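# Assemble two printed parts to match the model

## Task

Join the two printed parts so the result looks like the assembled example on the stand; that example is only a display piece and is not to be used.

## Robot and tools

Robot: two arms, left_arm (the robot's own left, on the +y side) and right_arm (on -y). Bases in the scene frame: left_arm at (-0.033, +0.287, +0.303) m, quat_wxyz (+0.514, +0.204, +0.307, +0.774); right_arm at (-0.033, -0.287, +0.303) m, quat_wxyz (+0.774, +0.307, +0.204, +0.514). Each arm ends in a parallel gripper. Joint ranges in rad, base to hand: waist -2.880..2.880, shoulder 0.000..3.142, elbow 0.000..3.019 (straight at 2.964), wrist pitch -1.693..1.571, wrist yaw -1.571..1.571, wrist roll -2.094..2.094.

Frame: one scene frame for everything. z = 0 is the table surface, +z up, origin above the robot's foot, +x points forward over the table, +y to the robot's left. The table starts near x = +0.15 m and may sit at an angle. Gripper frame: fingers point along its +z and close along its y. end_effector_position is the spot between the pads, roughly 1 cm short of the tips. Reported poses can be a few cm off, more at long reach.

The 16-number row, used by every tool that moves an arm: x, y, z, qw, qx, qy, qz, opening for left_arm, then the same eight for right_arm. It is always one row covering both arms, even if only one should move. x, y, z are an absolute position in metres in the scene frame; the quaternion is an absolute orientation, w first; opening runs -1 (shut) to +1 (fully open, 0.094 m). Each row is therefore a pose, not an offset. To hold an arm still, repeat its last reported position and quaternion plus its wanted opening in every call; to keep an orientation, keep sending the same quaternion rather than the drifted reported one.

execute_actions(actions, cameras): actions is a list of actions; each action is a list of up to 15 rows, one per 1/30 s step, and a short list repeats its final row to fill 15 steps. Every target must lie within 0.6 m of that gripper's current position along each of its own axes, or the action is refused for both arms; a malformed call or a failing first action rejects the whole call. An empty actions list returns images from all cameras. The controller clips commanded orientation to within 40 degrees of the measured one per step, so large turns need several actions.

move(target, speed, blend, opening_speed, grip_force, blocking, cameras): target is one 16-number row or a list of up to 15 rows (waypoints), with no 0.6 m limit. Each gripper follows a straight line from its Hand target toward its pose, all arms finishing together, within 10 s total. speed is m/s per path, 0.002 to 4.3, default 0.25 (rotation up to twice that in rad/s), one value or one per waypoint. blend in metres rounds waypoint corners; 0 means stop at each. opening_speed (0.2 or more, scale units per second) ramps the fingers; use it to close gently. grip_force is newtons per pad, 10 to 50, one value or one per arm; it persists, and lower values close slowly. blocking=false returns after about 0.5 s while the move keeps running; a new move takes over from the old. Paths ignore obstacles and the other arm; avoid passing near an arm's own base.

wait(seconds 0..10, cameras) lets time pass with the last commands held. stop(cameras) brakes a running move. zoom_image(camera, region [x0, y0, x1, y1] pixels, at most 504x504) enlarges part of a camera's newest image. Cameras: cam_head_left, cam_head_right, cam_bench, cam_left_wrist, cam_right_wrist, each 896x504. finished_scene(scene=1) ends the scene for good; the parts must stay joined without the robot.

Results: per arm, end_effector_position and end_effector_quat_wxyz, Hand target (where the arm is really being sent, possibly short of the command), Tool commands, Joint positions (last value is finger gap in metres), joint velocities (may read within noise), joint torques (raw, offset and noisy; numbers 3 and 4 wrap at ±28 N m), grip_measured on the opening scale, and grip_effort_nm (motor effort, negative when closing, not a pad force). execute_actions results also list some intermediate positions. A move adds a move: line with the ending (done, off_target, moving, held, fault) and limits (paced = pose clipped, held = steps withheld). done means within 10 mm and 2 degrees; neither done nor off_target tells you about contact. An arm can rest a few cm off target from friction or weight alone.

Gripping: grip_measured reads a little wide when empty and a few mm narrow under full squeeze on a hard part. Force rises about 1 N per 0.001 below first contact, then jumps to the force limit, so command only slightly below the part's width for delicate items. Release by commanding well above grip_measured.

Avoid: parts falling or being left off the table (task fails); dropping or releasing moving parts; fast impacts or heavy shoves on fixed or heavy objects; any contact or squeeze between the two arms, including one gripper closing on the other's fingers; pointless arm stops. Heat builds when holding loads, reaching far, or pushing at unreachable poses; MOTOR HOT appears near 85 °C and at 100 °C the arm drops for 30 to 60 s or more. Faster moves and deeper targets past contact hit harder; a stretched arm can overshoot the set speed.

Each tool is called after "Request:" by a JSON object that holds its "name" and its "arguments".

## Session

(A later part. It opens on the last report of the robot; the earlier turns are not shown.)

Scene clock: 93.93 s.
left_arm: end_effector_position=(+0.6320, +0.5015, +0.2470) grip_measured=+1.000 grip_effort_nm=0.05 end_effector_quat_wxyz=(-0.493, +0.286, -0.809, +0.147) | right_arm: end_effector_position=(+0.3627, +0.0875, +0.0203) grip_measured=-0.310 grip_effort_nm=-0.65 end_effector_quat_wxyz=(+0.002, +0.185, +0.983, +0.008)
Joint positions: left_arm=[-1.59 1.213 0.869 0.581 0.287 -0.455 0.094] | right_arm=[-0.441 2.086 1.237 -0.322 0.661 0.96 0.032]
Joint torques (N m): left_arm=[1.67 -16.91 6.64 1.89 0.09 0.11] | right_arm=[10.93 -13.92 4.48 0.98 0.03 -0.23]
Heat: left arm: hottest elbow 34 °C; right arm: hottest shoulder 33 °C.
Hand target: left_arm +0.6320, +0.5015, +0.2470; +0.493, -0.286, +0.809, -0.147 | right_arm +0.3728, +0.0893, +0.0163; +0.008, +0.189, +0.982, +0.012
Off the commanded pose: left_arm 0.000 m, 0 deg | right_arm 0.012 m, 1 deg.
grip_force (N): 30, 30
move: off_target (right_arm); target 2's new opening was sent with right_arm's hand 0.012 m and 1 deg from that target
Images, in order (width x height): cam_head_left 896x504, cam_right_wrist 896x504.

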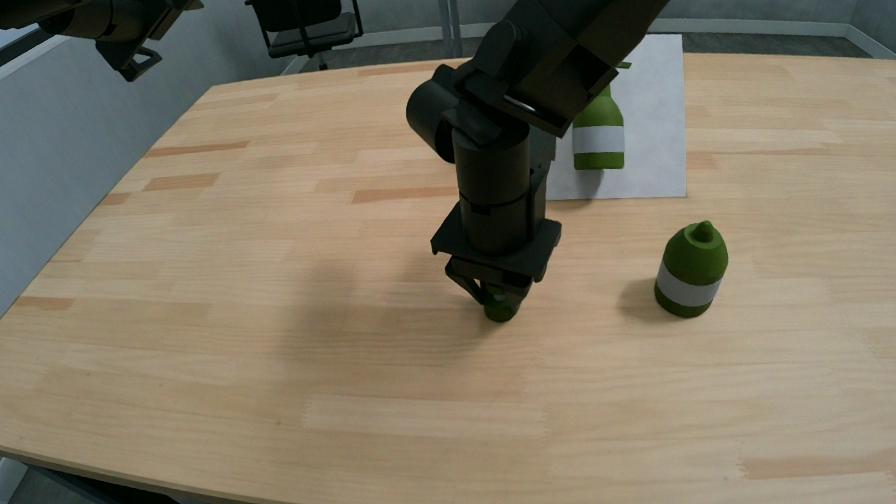

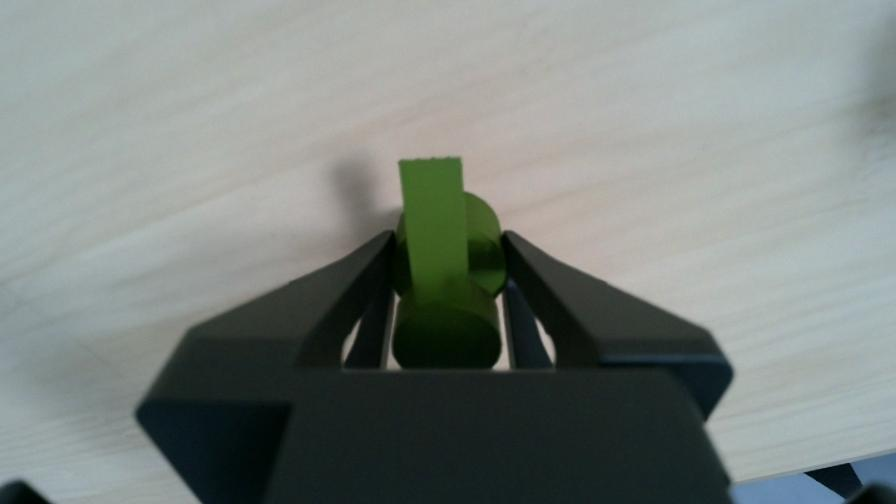

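Request:
{"name": "move", "arguments": {"target": [[0.632, 0.5015, 0.247, -0.493, 0.286, -0.809, 0.147, 1.0, 0.3735, 0.0875, 0.09, 0.008, 0.1900, 0.9815, 0.012, -0.6], [0.632, 0.5015, 0.247, -0.493, 0.286, -0.809, 0.147, 1.0, 0.387, -0.103, 0.228, 0.012, 0.205, 0.978, 0.028, -0.6]], "speed": [0.2, 0.35], "blend": [0.03, 0], "cameras": ["cam_head_left", "cam_head_right", "cam_bench", "cam_right_wrist"]}}

Scene clock: 100.70 s.
left_arm: end_effector_position=(+0.6320, +0.5015, +0.2470) grip_measured=+1.000 grip_effort_nm=0.05 end_effector_quat_wxyz=(-0.493, +0.286, -0.809, +0.147) | right_arm: end_effector_position=(+0.3924, -0.0991, +0.2321) grip_measured=-0.310 grip_effort_nm=-0.65 end_effector_quat_wxyz=(+0.017, +0.215, +0.976, +0.034)
Joint positions: left_arm=[-1.59 1.213 0.869 0.581 0.287 -0.455 0.094] | right_arm=[-0.455 1.284 0.863 -0.667 0.639 0.961 0.032]
Joint torques (N m): left_arm=[1.14 -16.56 6.69 1.92 0.11 0.07] | right_arm=[5.19 -9.58 5.53 0.12 0.02 -0.24]
Heat: left arm: hottest elbow 34 °C; right arm: hottest shoulder 33 °C.
Hand target: left_arm +0.6320, +0.5015, +0.2470; +0.493, -0.286, +0.809, -0.147 | right_arm +0.3880, -0.1007, +0.2289; +0.012, +0.205, +0.978, +0.028
Off the commanded pose: left_arm 0.000 m, 0 deg | right_arm 0.008 m, 2 deg.
grip_force (N): 30, 30
move: done
Images, in order (width x height): cam_head_left 896x504, cam_head_right 896x504, cam_bench 896x504, cam_right_wrist 896x504.

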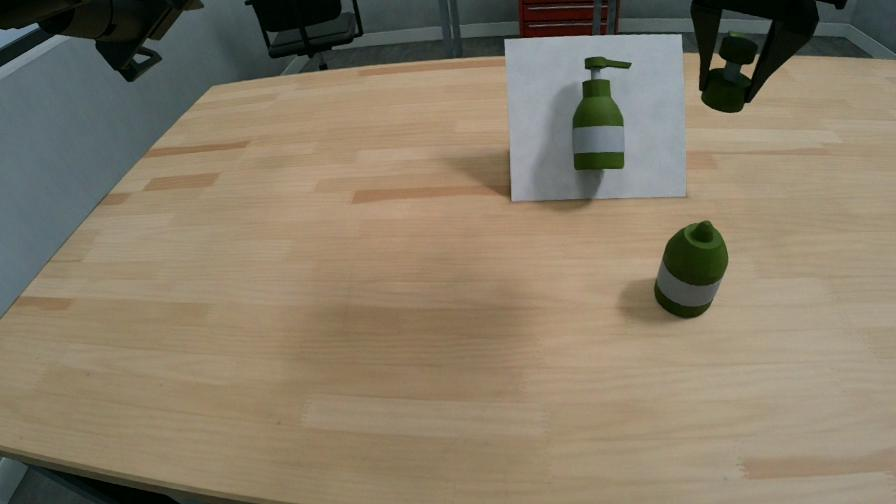

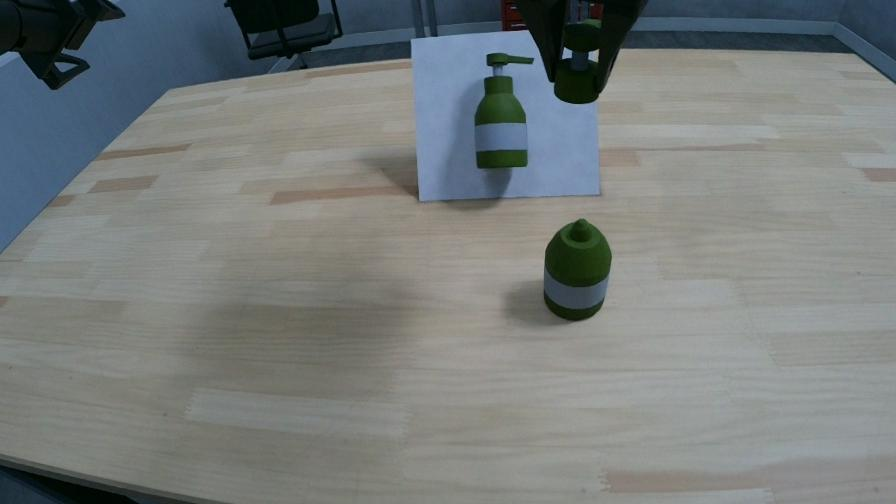

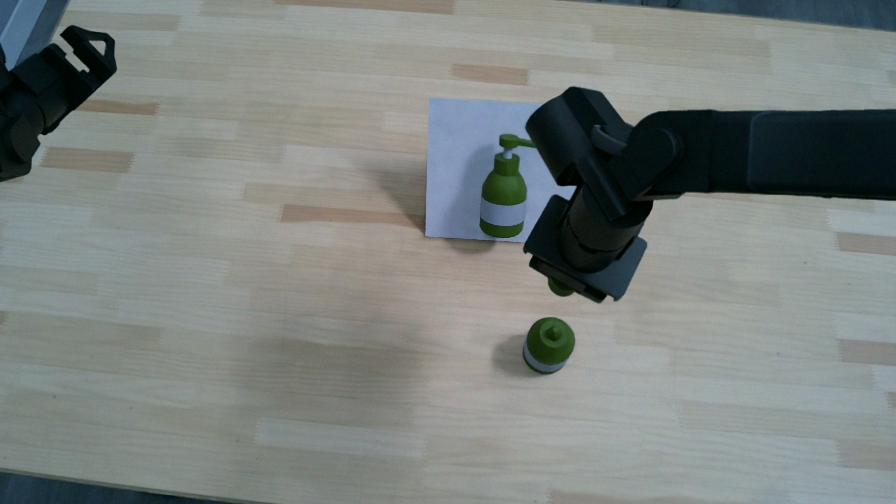

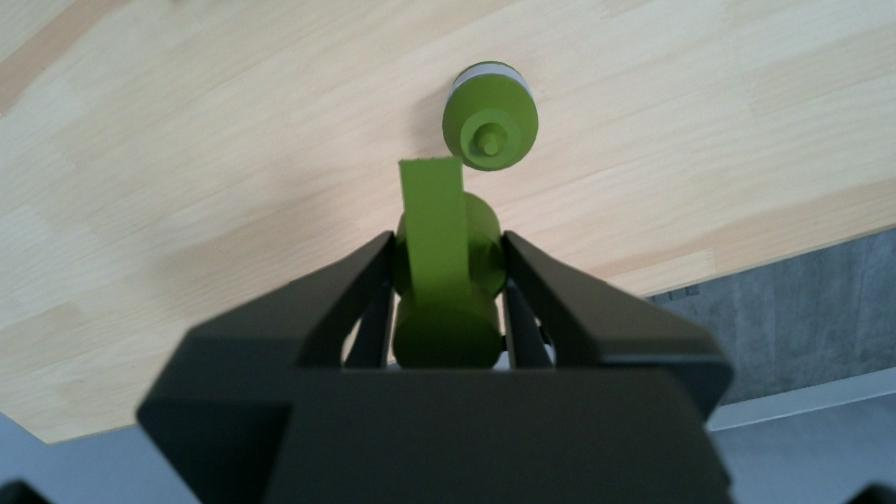

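Request:
{"name": "zoom_image", "arguments": {"camera": "cam_right_wrist", "region": [430, 50, 560, 180]}}

Request:
{"name": "zoom_image", "arguments": {"camera": "cam_head_left", "region": [640, 20, 780, 160]}}

Request:
{"name": "zoom_image", "arguments": {"camera": "cam_head_left", "region": [640, 210, 750, 330]}}

Request:
{"name": "zoom_image", "arguments": {"camera": "cam_head_right", "region": [520, 0, 660, 120]}}

Request:
{"name": "zoom_image", "arguments": {"camera": "cam_head_right", "region": [520, 210, 630, 330]}}

Scaled by 3.877 from the camera's 896x504 image, which has a finer 1280x720 frame.

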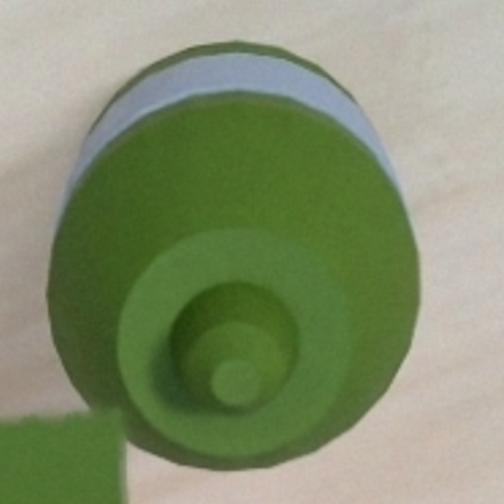

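Scaled by 3.600 from the camera's 896x504 image, which has a finer 1280x720 frame.

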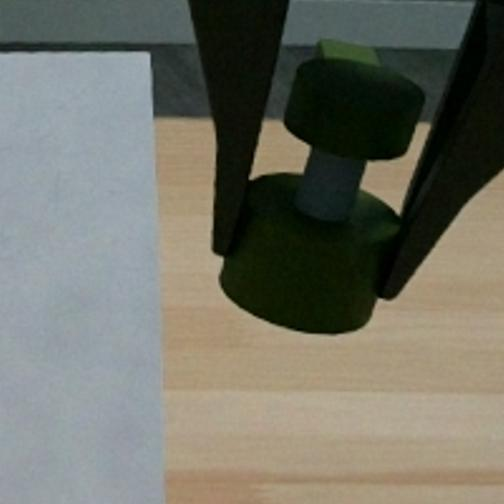

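Scaled by 4.200 from the camera's 896x504 image, which has a finer 1280x720 frame.

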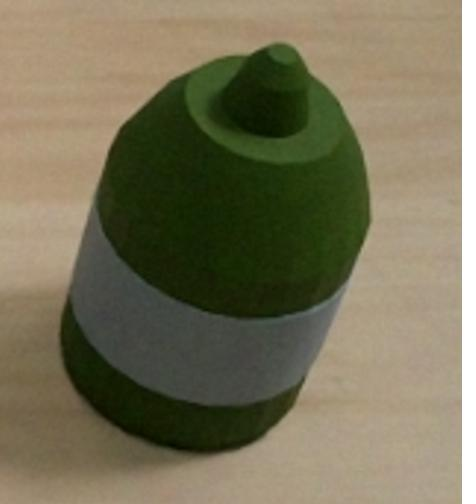

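Scaled by 3.600 from the camera's 896x504 image, which has a finer 1280x720 frame.

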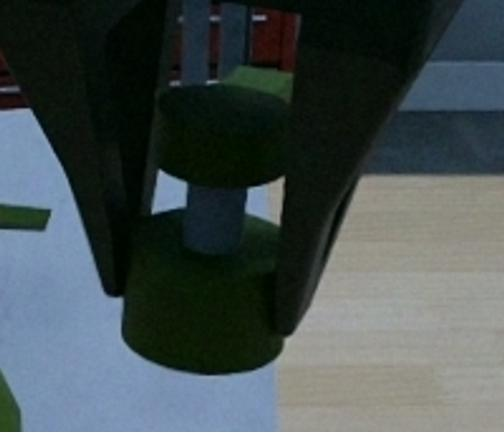

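Scaled by 4.200 from the camera's 896x504 image, which has a finer 1280x720 frame.

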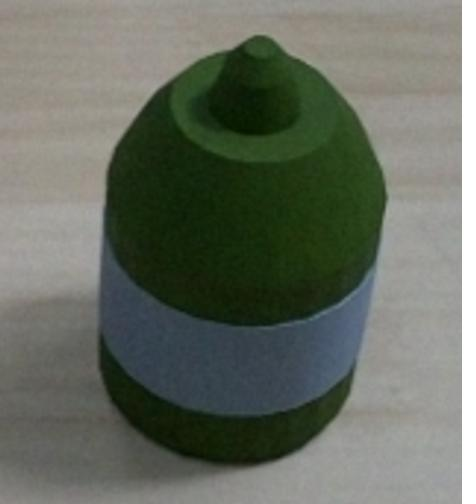

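Request:
{"name": "move", "arguments": {"target": [0.632, 0.5015, 0.247, -0.493, 0.286, -0.809, 0.147, 1.0, 0.3818, -0.1022, 0.164, 0.006, 0.195, 0.9806, 0.016, -0.6], "speed": 0.2, "cameras": ["cam_head_left", "cam_head_right", "cam_right_wrist"]}}

Scene clock: 116.07 s.
left_arm: end_effector_position=(+0.6320, +0.5015, +0.2470) grip_measured=+1.000 grip_effort_nm=0.05 end_effector_quat_wxyz=(-0.493, +0.286, -0.809, +0.147) | right_arm: end_effector_position=(+0.3764, -0.1023, +0.1626) grip_measured=-0.310 grip_effort_nm=-0.65 end_effector_quat_wxyz=(+0.000, +0.196, +0.981, +0.011)
Joint positions: left_arm=[-1.59 1.213 0.869 0.581 0.287 -0.455 0.094] | right_arm=[-0.551 1.421 0.825 -0.5 0.605 0.857 0.032]
Joint torques (N m): left_arm=[1.08 -16.91 6.64 1.91 0.08 0.09] | right_arm=[5.77 -11.69 4.26 1.02 0 -0.23]
Heat: left arm: hottest elbow 34 °C; right arm: hottest shoulder 32 °C.
Hand target: left_arm +0.6320, +0.5015, +0.2470; +0.493, -0.286, +0.809, -0.147 | right_arm +0.3811, -0.1024, +0.1645; +0.006, +0.196, +0.980, +0.017
Off the commanded pose: left_arm 0.000 m, 0 deg | right_arm 0.006 m, 1 deg.
grip_force (N): 30, 30
move: done
Images, in order (width x height): cam_head_left 896x504, cam_head_right 896x504, cam_right_wrist 896x504.

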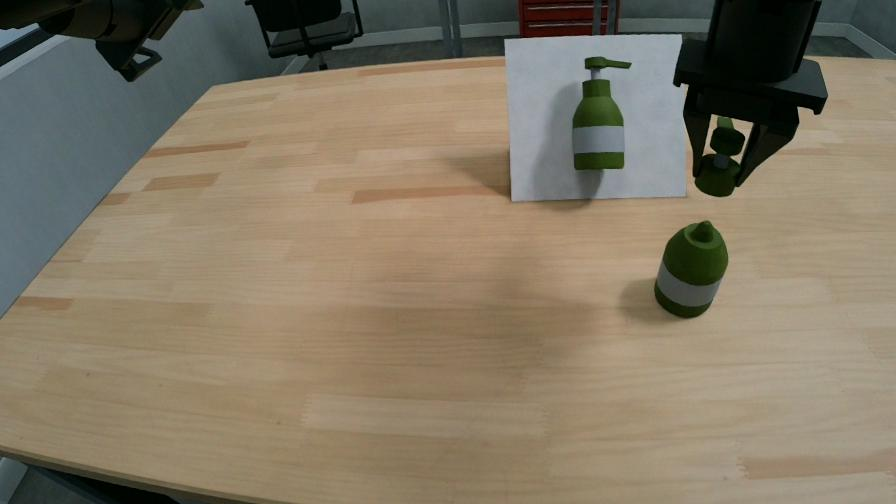

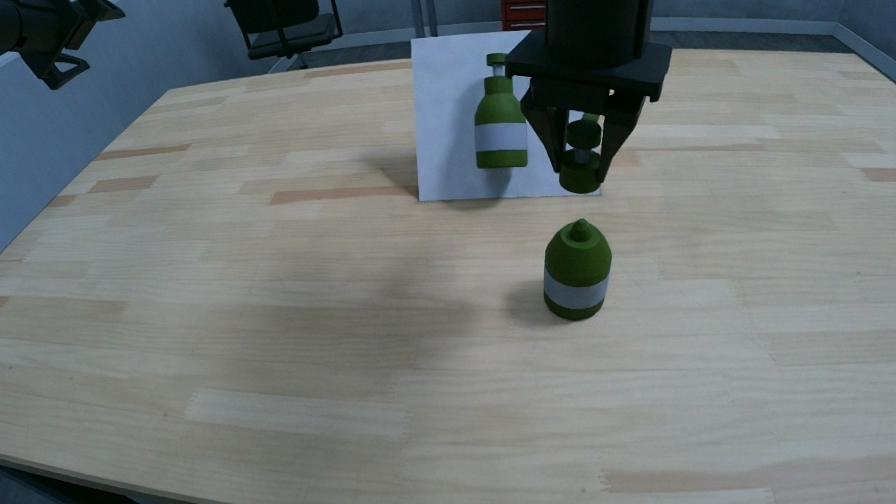

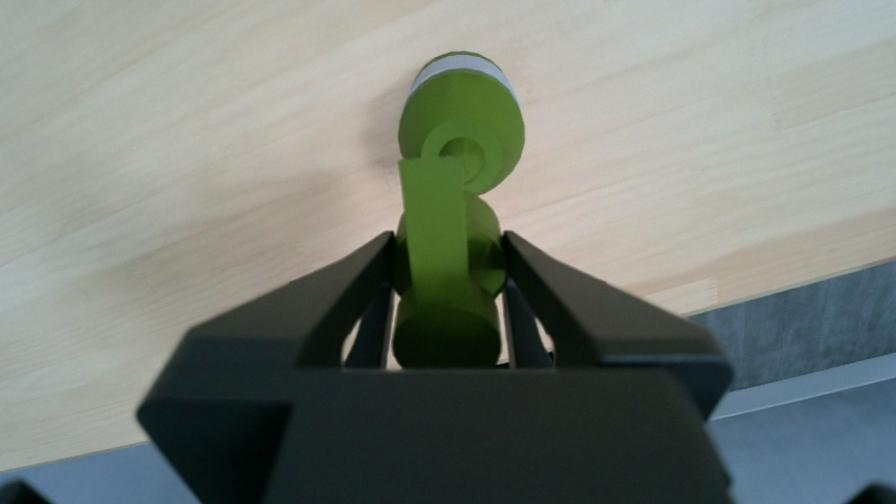

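Request:
{"name": "zoom_image", "arguments": {"camera": "cam_head_left", "region": [640, 100, 780, 330]}}

Request:
{"name": "zoom_image", "arguments": {"camera": "cam_head_right", "region": [510, 100, 650, 330]}}

Request:
{"name": "zoom_image", "arguments": {"camera": "cam_right_wrist", "region": [380, 30, 540, 210]}}

Scaled by 2.191 from the camera's 896x504 image, which has a finer 1280x720 frame.

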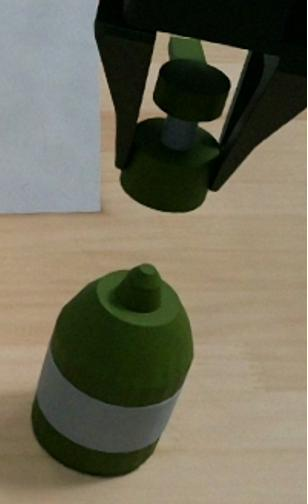

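Scaled by 2.191 from the camera's 896x504 image, which has a finer 1280x720 frame.

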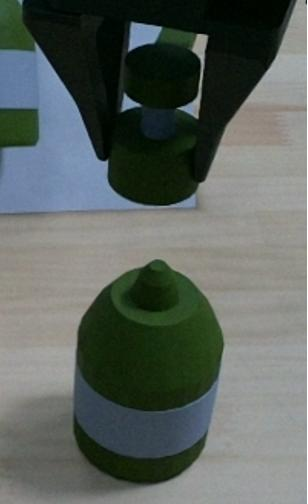

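Scaled by 2.800 from the camera's 896x504 image, which has a finer 1280x720 frame.

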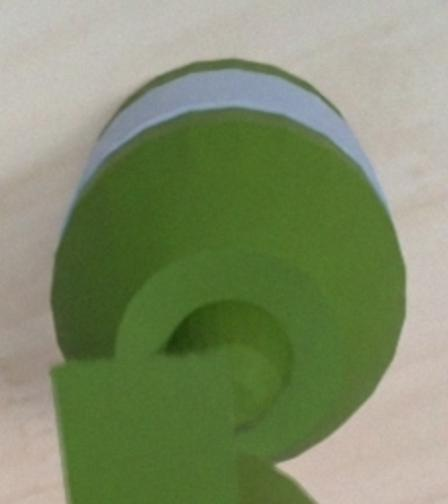

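Request:
{"name": "move", "arguments": {"target": [0.632, 0.5015, 0.247, -0.493, 0.286, -0.809, 0.147, 1.0, 0.382, -0.1075, 0.148, 0.006, 0.195, 0.9806, 0.014, -0.6], "speed": 0.12, "cameras": ["cam_head_left", "cam_head_right", "cam_right_wrist"]}}

Request:
{"name": "zoom_image", "arguments": {"camera": "cam_head_left", "region": [640, 110, 780, 330]}}

Request:
{"name": "zoom_image", "arguments": {"camera": "cam_head_right", "region": [510, 110, 650, 330]}}

Request:
{"name": "zoom_image", "arguments": {"camera": "cam_right_wrist", "region": [380, 30, 540, 210]}}

Scene clock: 129.60 s.
left_arm: end_effector_position=(+0.6320, +0.5015, +0.2470) grip_measured=+1.000 grip_effort_nm=0.05 end_effector_quat_wxyz=(-0.493, +0.286, -0.809, +0.147) | right_arm: end_effector_position=(+0.3844, -0.1061, +0.1525) grip_measured=-0.310 grip_effort_nm=-0.65 end_effector_quat_wxyz=(+0.007, +0.199, +0.980, +0.016)
Joint positions: left_arm=[-1.59 1.213 0.869 0.581 0.287 -0.455 0.094] | right_arm=[-0.58 1.433 0.825 -0.451 0.593 0.822 0.032]
Joint torques (N m): left_arm=[1.55 -16.73 6.72 1.91 0.05 0.08] | right_arm=[5.36 -10.75 3.48 1.03 0 -0.25]
Heat: left arm: hottest elbow 34 °C; right arm: hottest shoulder 32 °C.
Hand target: left_arm +0.6320, +0.5015, +0.2470; +0.493, -0.286, +0.809, -0.147 | right_arm +0.3819, -0.1076, +0.1485; +0.006, +0.195, +0.981, +0.014
Off the commanded pose: left_arm 0.000 m, 0 deg | right_arm 0.005 m, 1 deg.
grip_force (N): 30, 30
move: done
Images, in order (width x height): cam_head_left 896x504, cam_head_right 896x504, cam_right_wrist 896x504.

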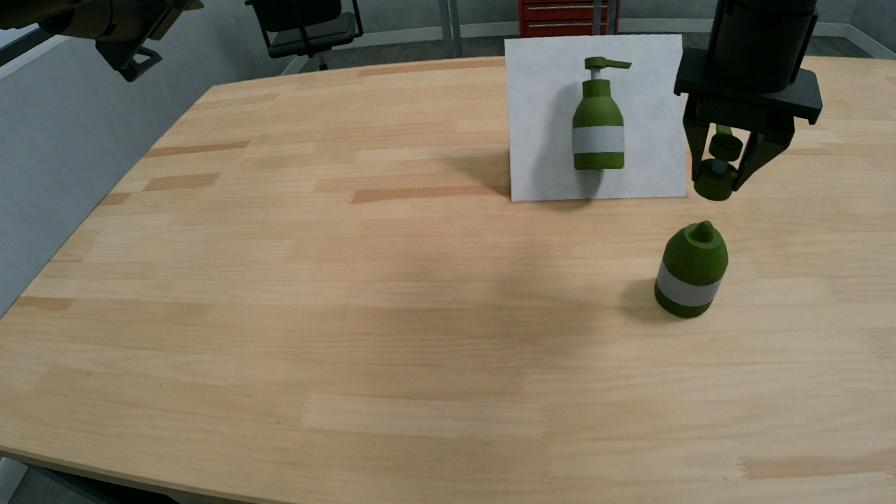

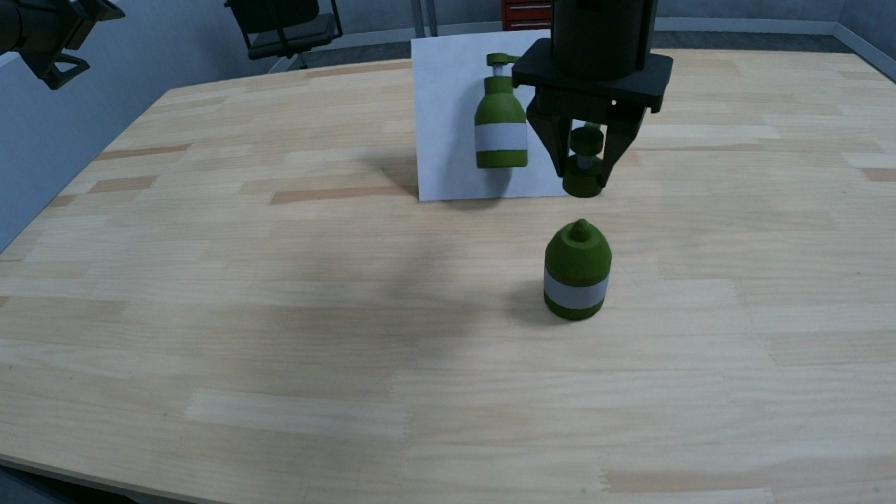

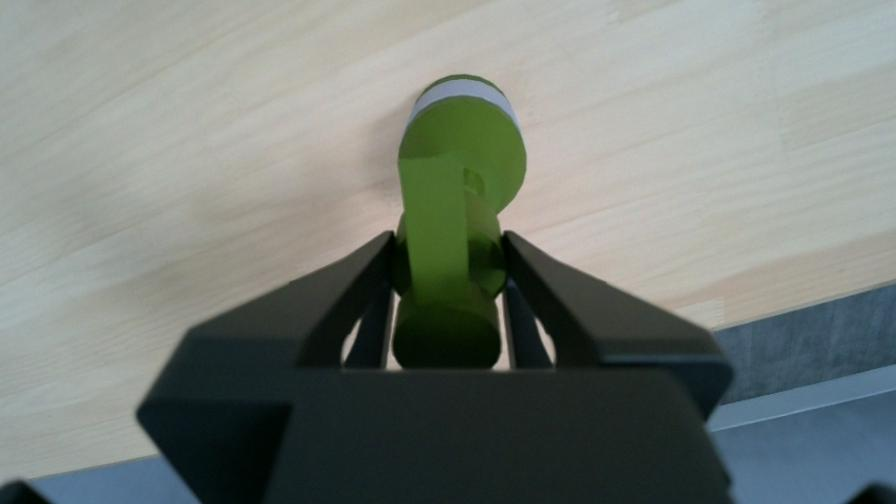

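Scaled by 2.291 from the camera's 896x504 image, which has a finer 1280x720 frame.

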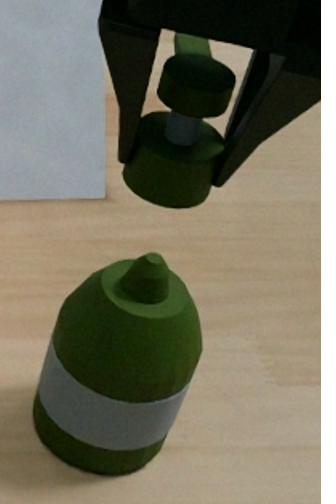

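Scaled by 2.291 from the camera's 896x504 image, which has a finer 1280x720 frame.

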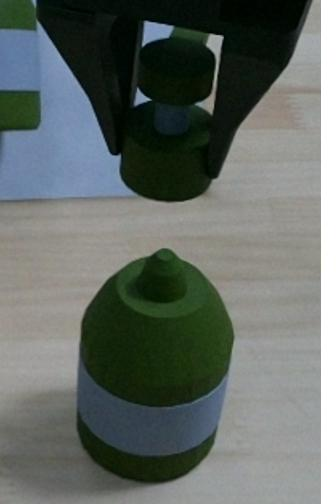

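Scaled by 2.800 from the camera's 896x504 image, which has a finer 1280x720 frame.

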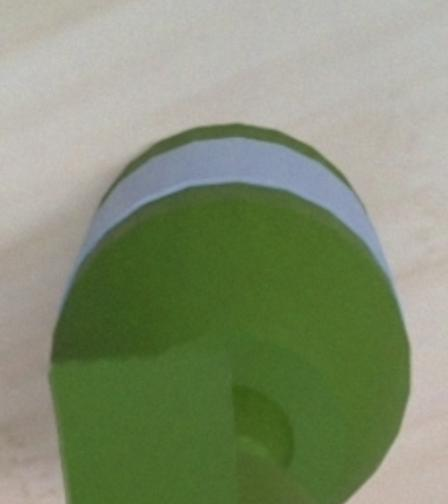

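Request:
{"name": "move", "arguments": {"target": [0.632, 0.5015, 0.247, -0.493, 0.286, -0.809, 0.147, 1.0, 0.3805, -0.111, 0.1355, 0.002, 0.19, 0.982, 0.007, -0.6], "speed": 0.1, "cameras": ["cam_head_left", "cam_head_right", "cam_right_wrist"]}}

Request:
{"name": "zoom_image", "arguments": {"camera": "cam_head_left", "region": [640, 110, 780, 330]}}

Request:
{"name": "zoom_image", "arguments": {"camera": "cam_head_right", "region": [510, 110, 650, 330]}}

Request:
{"name": "zoom_image", "arguments": {"camera": "cam_right_wrist", "region": [380, 30, 540, 210]}}

Scene clock: 143.67 s.
left_arm: end_effector_position=(+0.6320, +0.5015, +0.2470) grip_measured=+1.000 grip_effort_nm=0.05 end_effector_quat_wxyz=(-0.493, +0.286, -0.809, +0.147) | right_arm: end_effector_position=(+0.3816, -0.1088, +0.1392) grip_measured=-0.310 grip_effort_nm=-0.65 end_effector_quat_wxyz=(+0.002, +0.193, +0.981, +0.008)
Joint positions: left_arm=[-1.59 1.213 0.869 0.581 0.287 -0.455 0.094] | right_arm=[-0.6 1.462 0.825 -0.429 0.59 0.799 0.032]
Joint torques (N m): left_arm=[1.32 -16.85 6.79 1.98 0.09 0.09] | right_arm=[5.3 -11.05 3.3 1.01 0 -0.23]
Heat: left arm: hottest elbow 34 °C; right arm: hottest shoulder 31 °C.
Hand target: left_arm +0.6320, +0.5015, +0.2470; +0.493, -0.286, +0.809, -0.147 | right_arm +0.3803, -0.1109, +0.1354; +0.002, +0.190, +0.982, +0.007
Off the commanded pose: left_arm 0.000 m, 0 deg | right_arm 0.004 m, 0 deg.
grip_force (N): 30, 30
move: done
Images, in order (width x height): cam_head_left 896x504, cam_head_right 896x504, cam_right_wrist 896x504.

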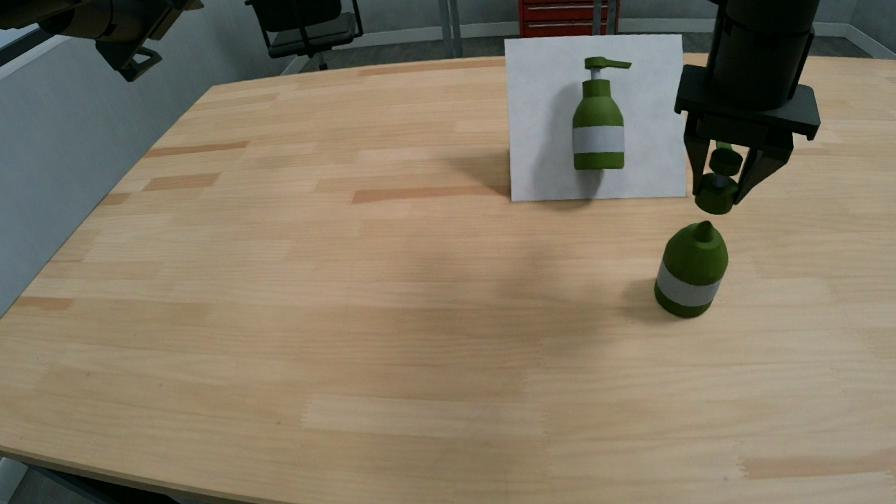

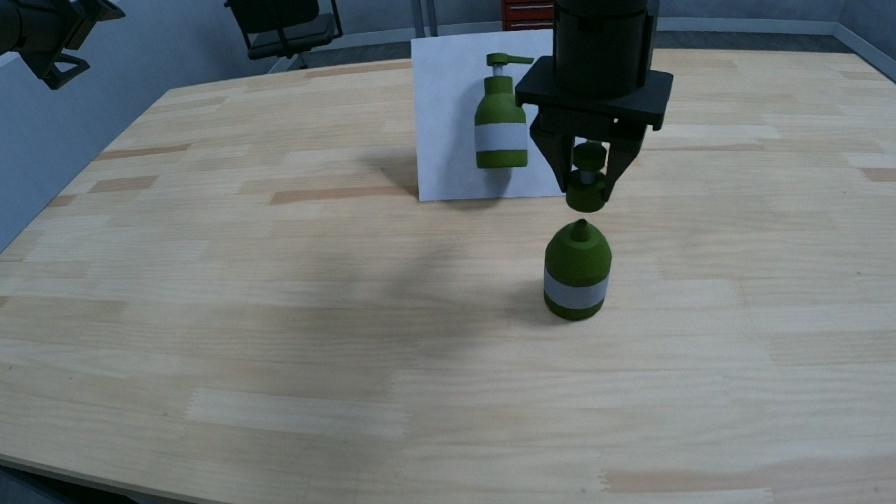

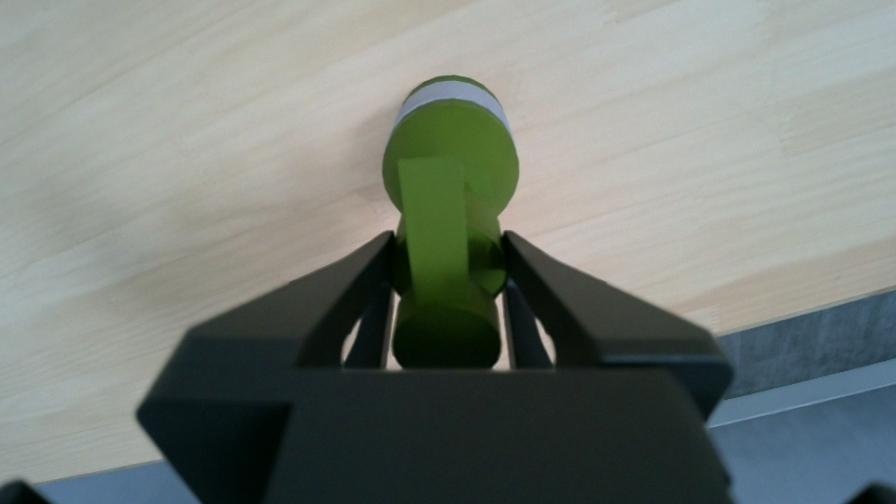

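Scaled by 2.291 from the camera's 896x504 image, which has a finer 1280x720 frame.

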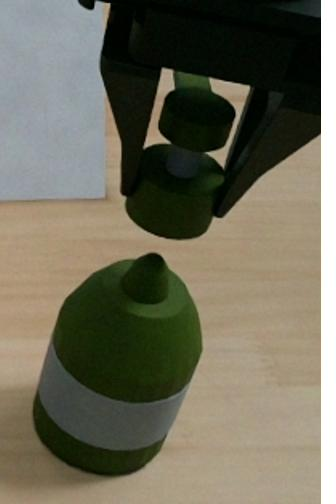

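Scaled by 2.291 from the camera's 896x504 image, which has a finer 1280x720 frame.

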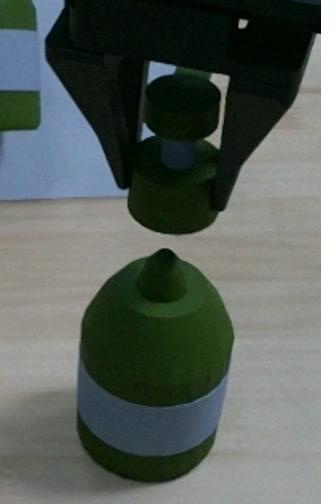

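Scaled by 2.800 from the camera's 896x504 image, which has a finer 1280x720 frame.

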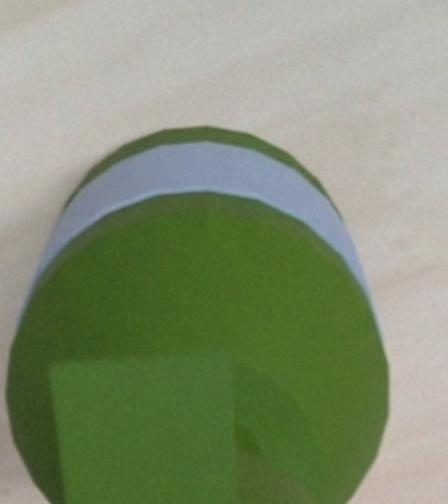

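Request:
{"name": "move", "arguments": {"target": [0.632, 0.5015, 0.247, -0.493, 0.286, -0.809, 0.147, 1.0, 0.3705, -0.1065, 0.130, 0.002, 0.19, 0.982, 0.007, -0.6], "speed": 0.1, "cameras": ["cam_head_left", "cam_head_right", "cam_right_wrist"]}}

Request:
{"name": "zoom_image", "arguments": {"camera": "cam_head_left", "region": [660, 140, 760, 280]}}

Request:
{"name": "zoom_image", "arguments": {"camera": "cam_head_right", "region": [530, 140, 630, 280]}}

Request:
{"name": "zoom_image", "arguments": {"camera": "cam_right_wrist", "region": [380, 60, 540, 240]}}

Scene clock: 170.50 s.
left_arm: end_effector_position=(+0.6320, +0.5015, +0.2470) grip_measured=+1.000 grip_effort_nm=0.05 end_effector_quat_wxyz=(-0.493, +0.286, -0.809, +0.147) | right_arm: end_effector_position=(+0.3717, -0.1078, +0.1320) grip_measured=-0.310 grip_effort_nm=-0.65 end_effector_quat_wxyz=(+0.000, +0.191, +0.981, +0.007)
Joint positions: left_arm=[-1.59 1.213 0.869 0.581 0.287 -0.455 0.094] | right_arm=[-0.6 1.477 0.805 -0.4 0.59 0.799 0.032]
Joint torques (N m): left_arm=[1.38 -16.67 6.67 1.94 0.08 0.12] | right_arm=[6.12 -10.93 3.15 1.01 0.21 -0.13]
Heat: left arm: hottest shoulder 34 °C; right arm: hottest shoulder 31 °C.
Hand target: left_arm +0.6320, +0.5015, +0.2470; +0.493, -0.286, +0.809, -0.147 | right_arm +0.3707, -0.1067, +0.1305; +0.002, +0.190, +0.982, +0.007
Off the commanded pose: left_arm 0.000 m, 0 deg | right_arm 0.003 m, 0 deg.
grip_force (N): 30, 30
move: done
Images, in order (width x height): cam_head_left 896x504, cam_head_right 896x504, cam_right_wrist 896x504.

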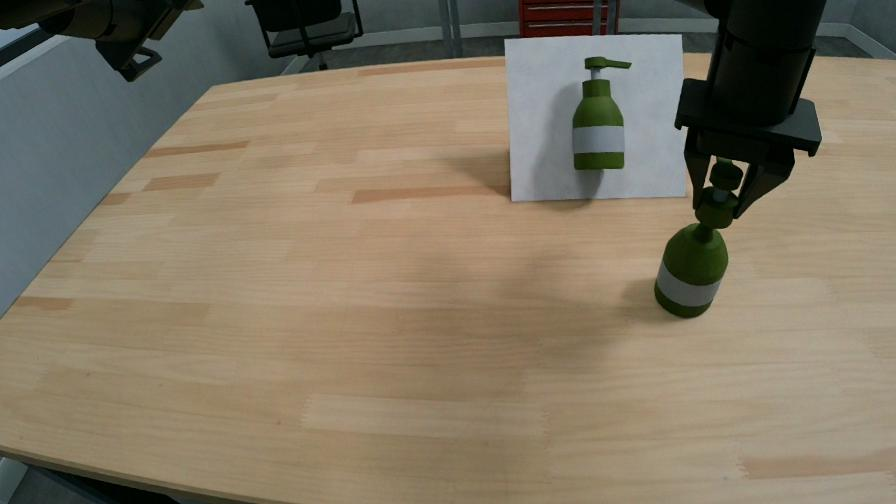

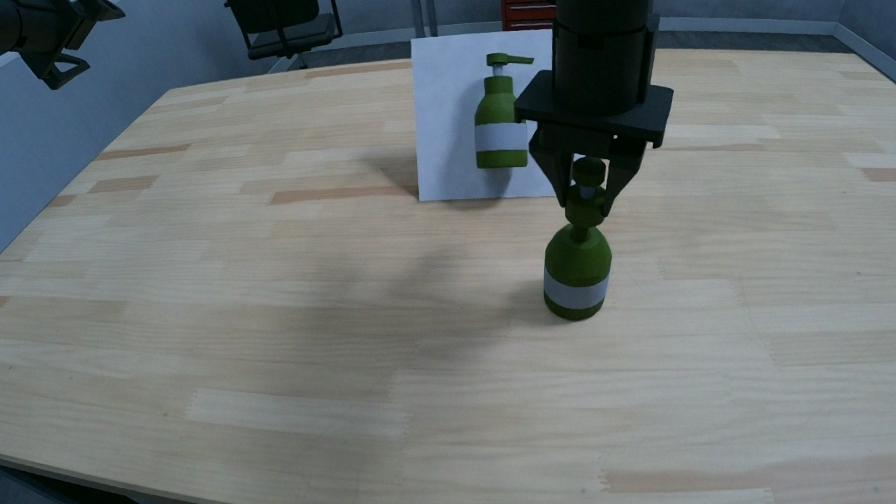

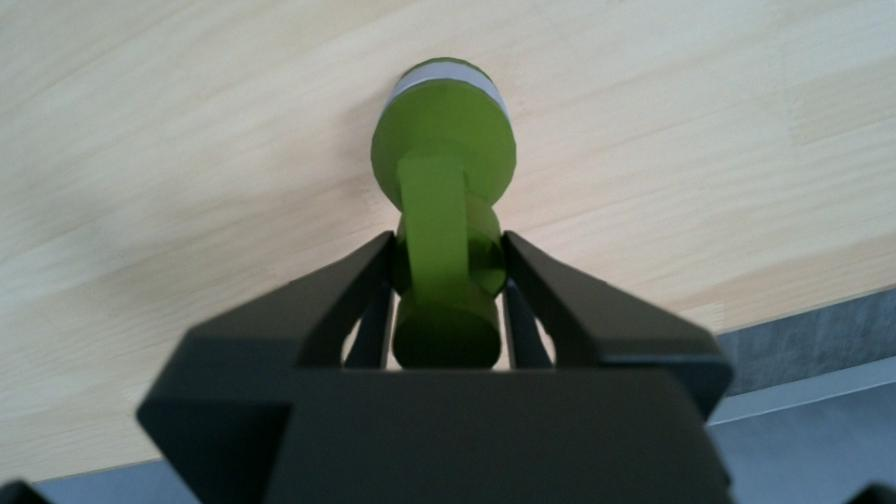

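Scaled by 3.600 from the camera's 896x504 image, which has a finer 1280x720 frame.

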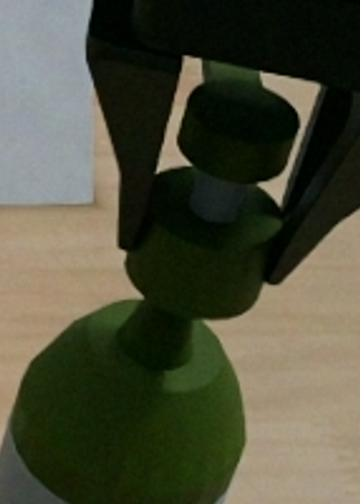

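Scaled by 3.600 from the camera's 896x504 image, which has a finer 1280x720 frame.

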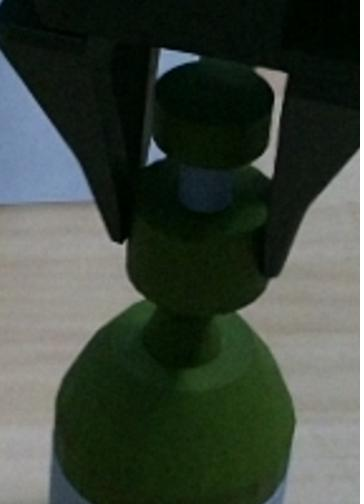

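Scaled by 2.800 from the camera's 896x504 image, which has a finer 1280x720 frame.

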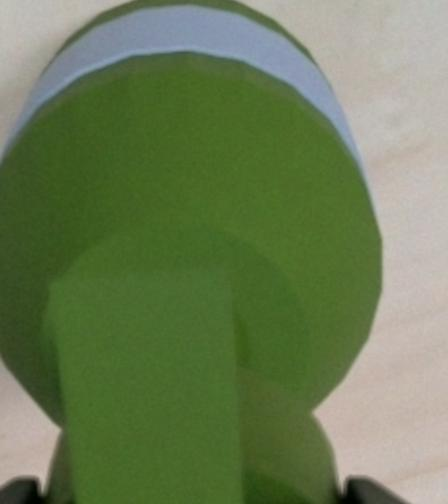

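Request:
{"name": "zoom_image", "arguments": {"camera": "cam_head_left", "region": [680, 180, 750, 250]}}

Request:
{"name": "zoom_image", "arguments": {"camera": "cam_head_right", "region": [550, 180, 620, 250]}}

Request:
{"name": "zoom_image", "arguments": {"camera": "cam_right_wrist", "region": [370, 130, 530, 290]}}

Scaled by 7.200 from the camera's 896x504 image, which has a finer 1280x720 frame.

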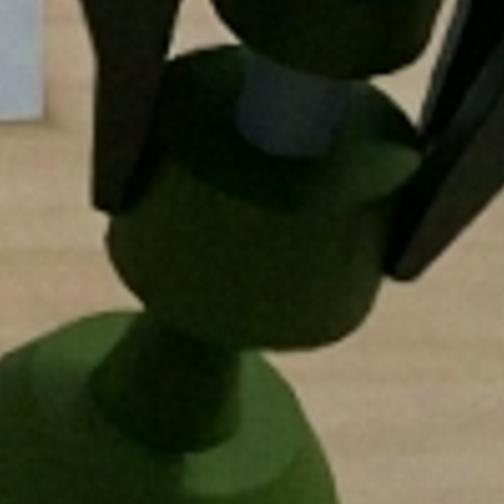

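Scaled by 7.200 from the camera's 896x504 image, which has a finer 1280x720 frame.

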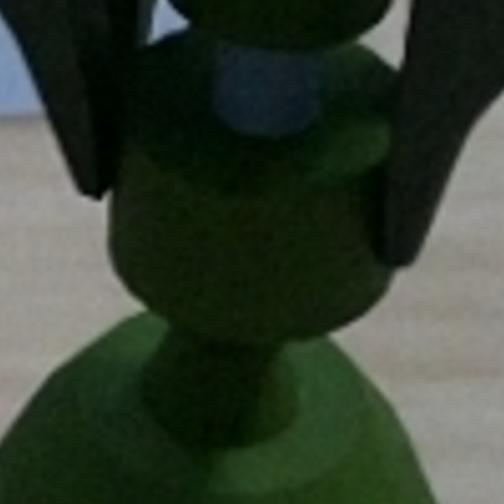

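Scaled by 3.150 from the camera's 896x504 image, which has a finer 1280x720 frame.

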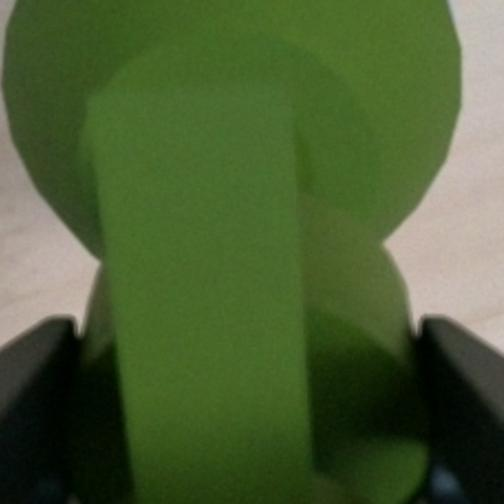

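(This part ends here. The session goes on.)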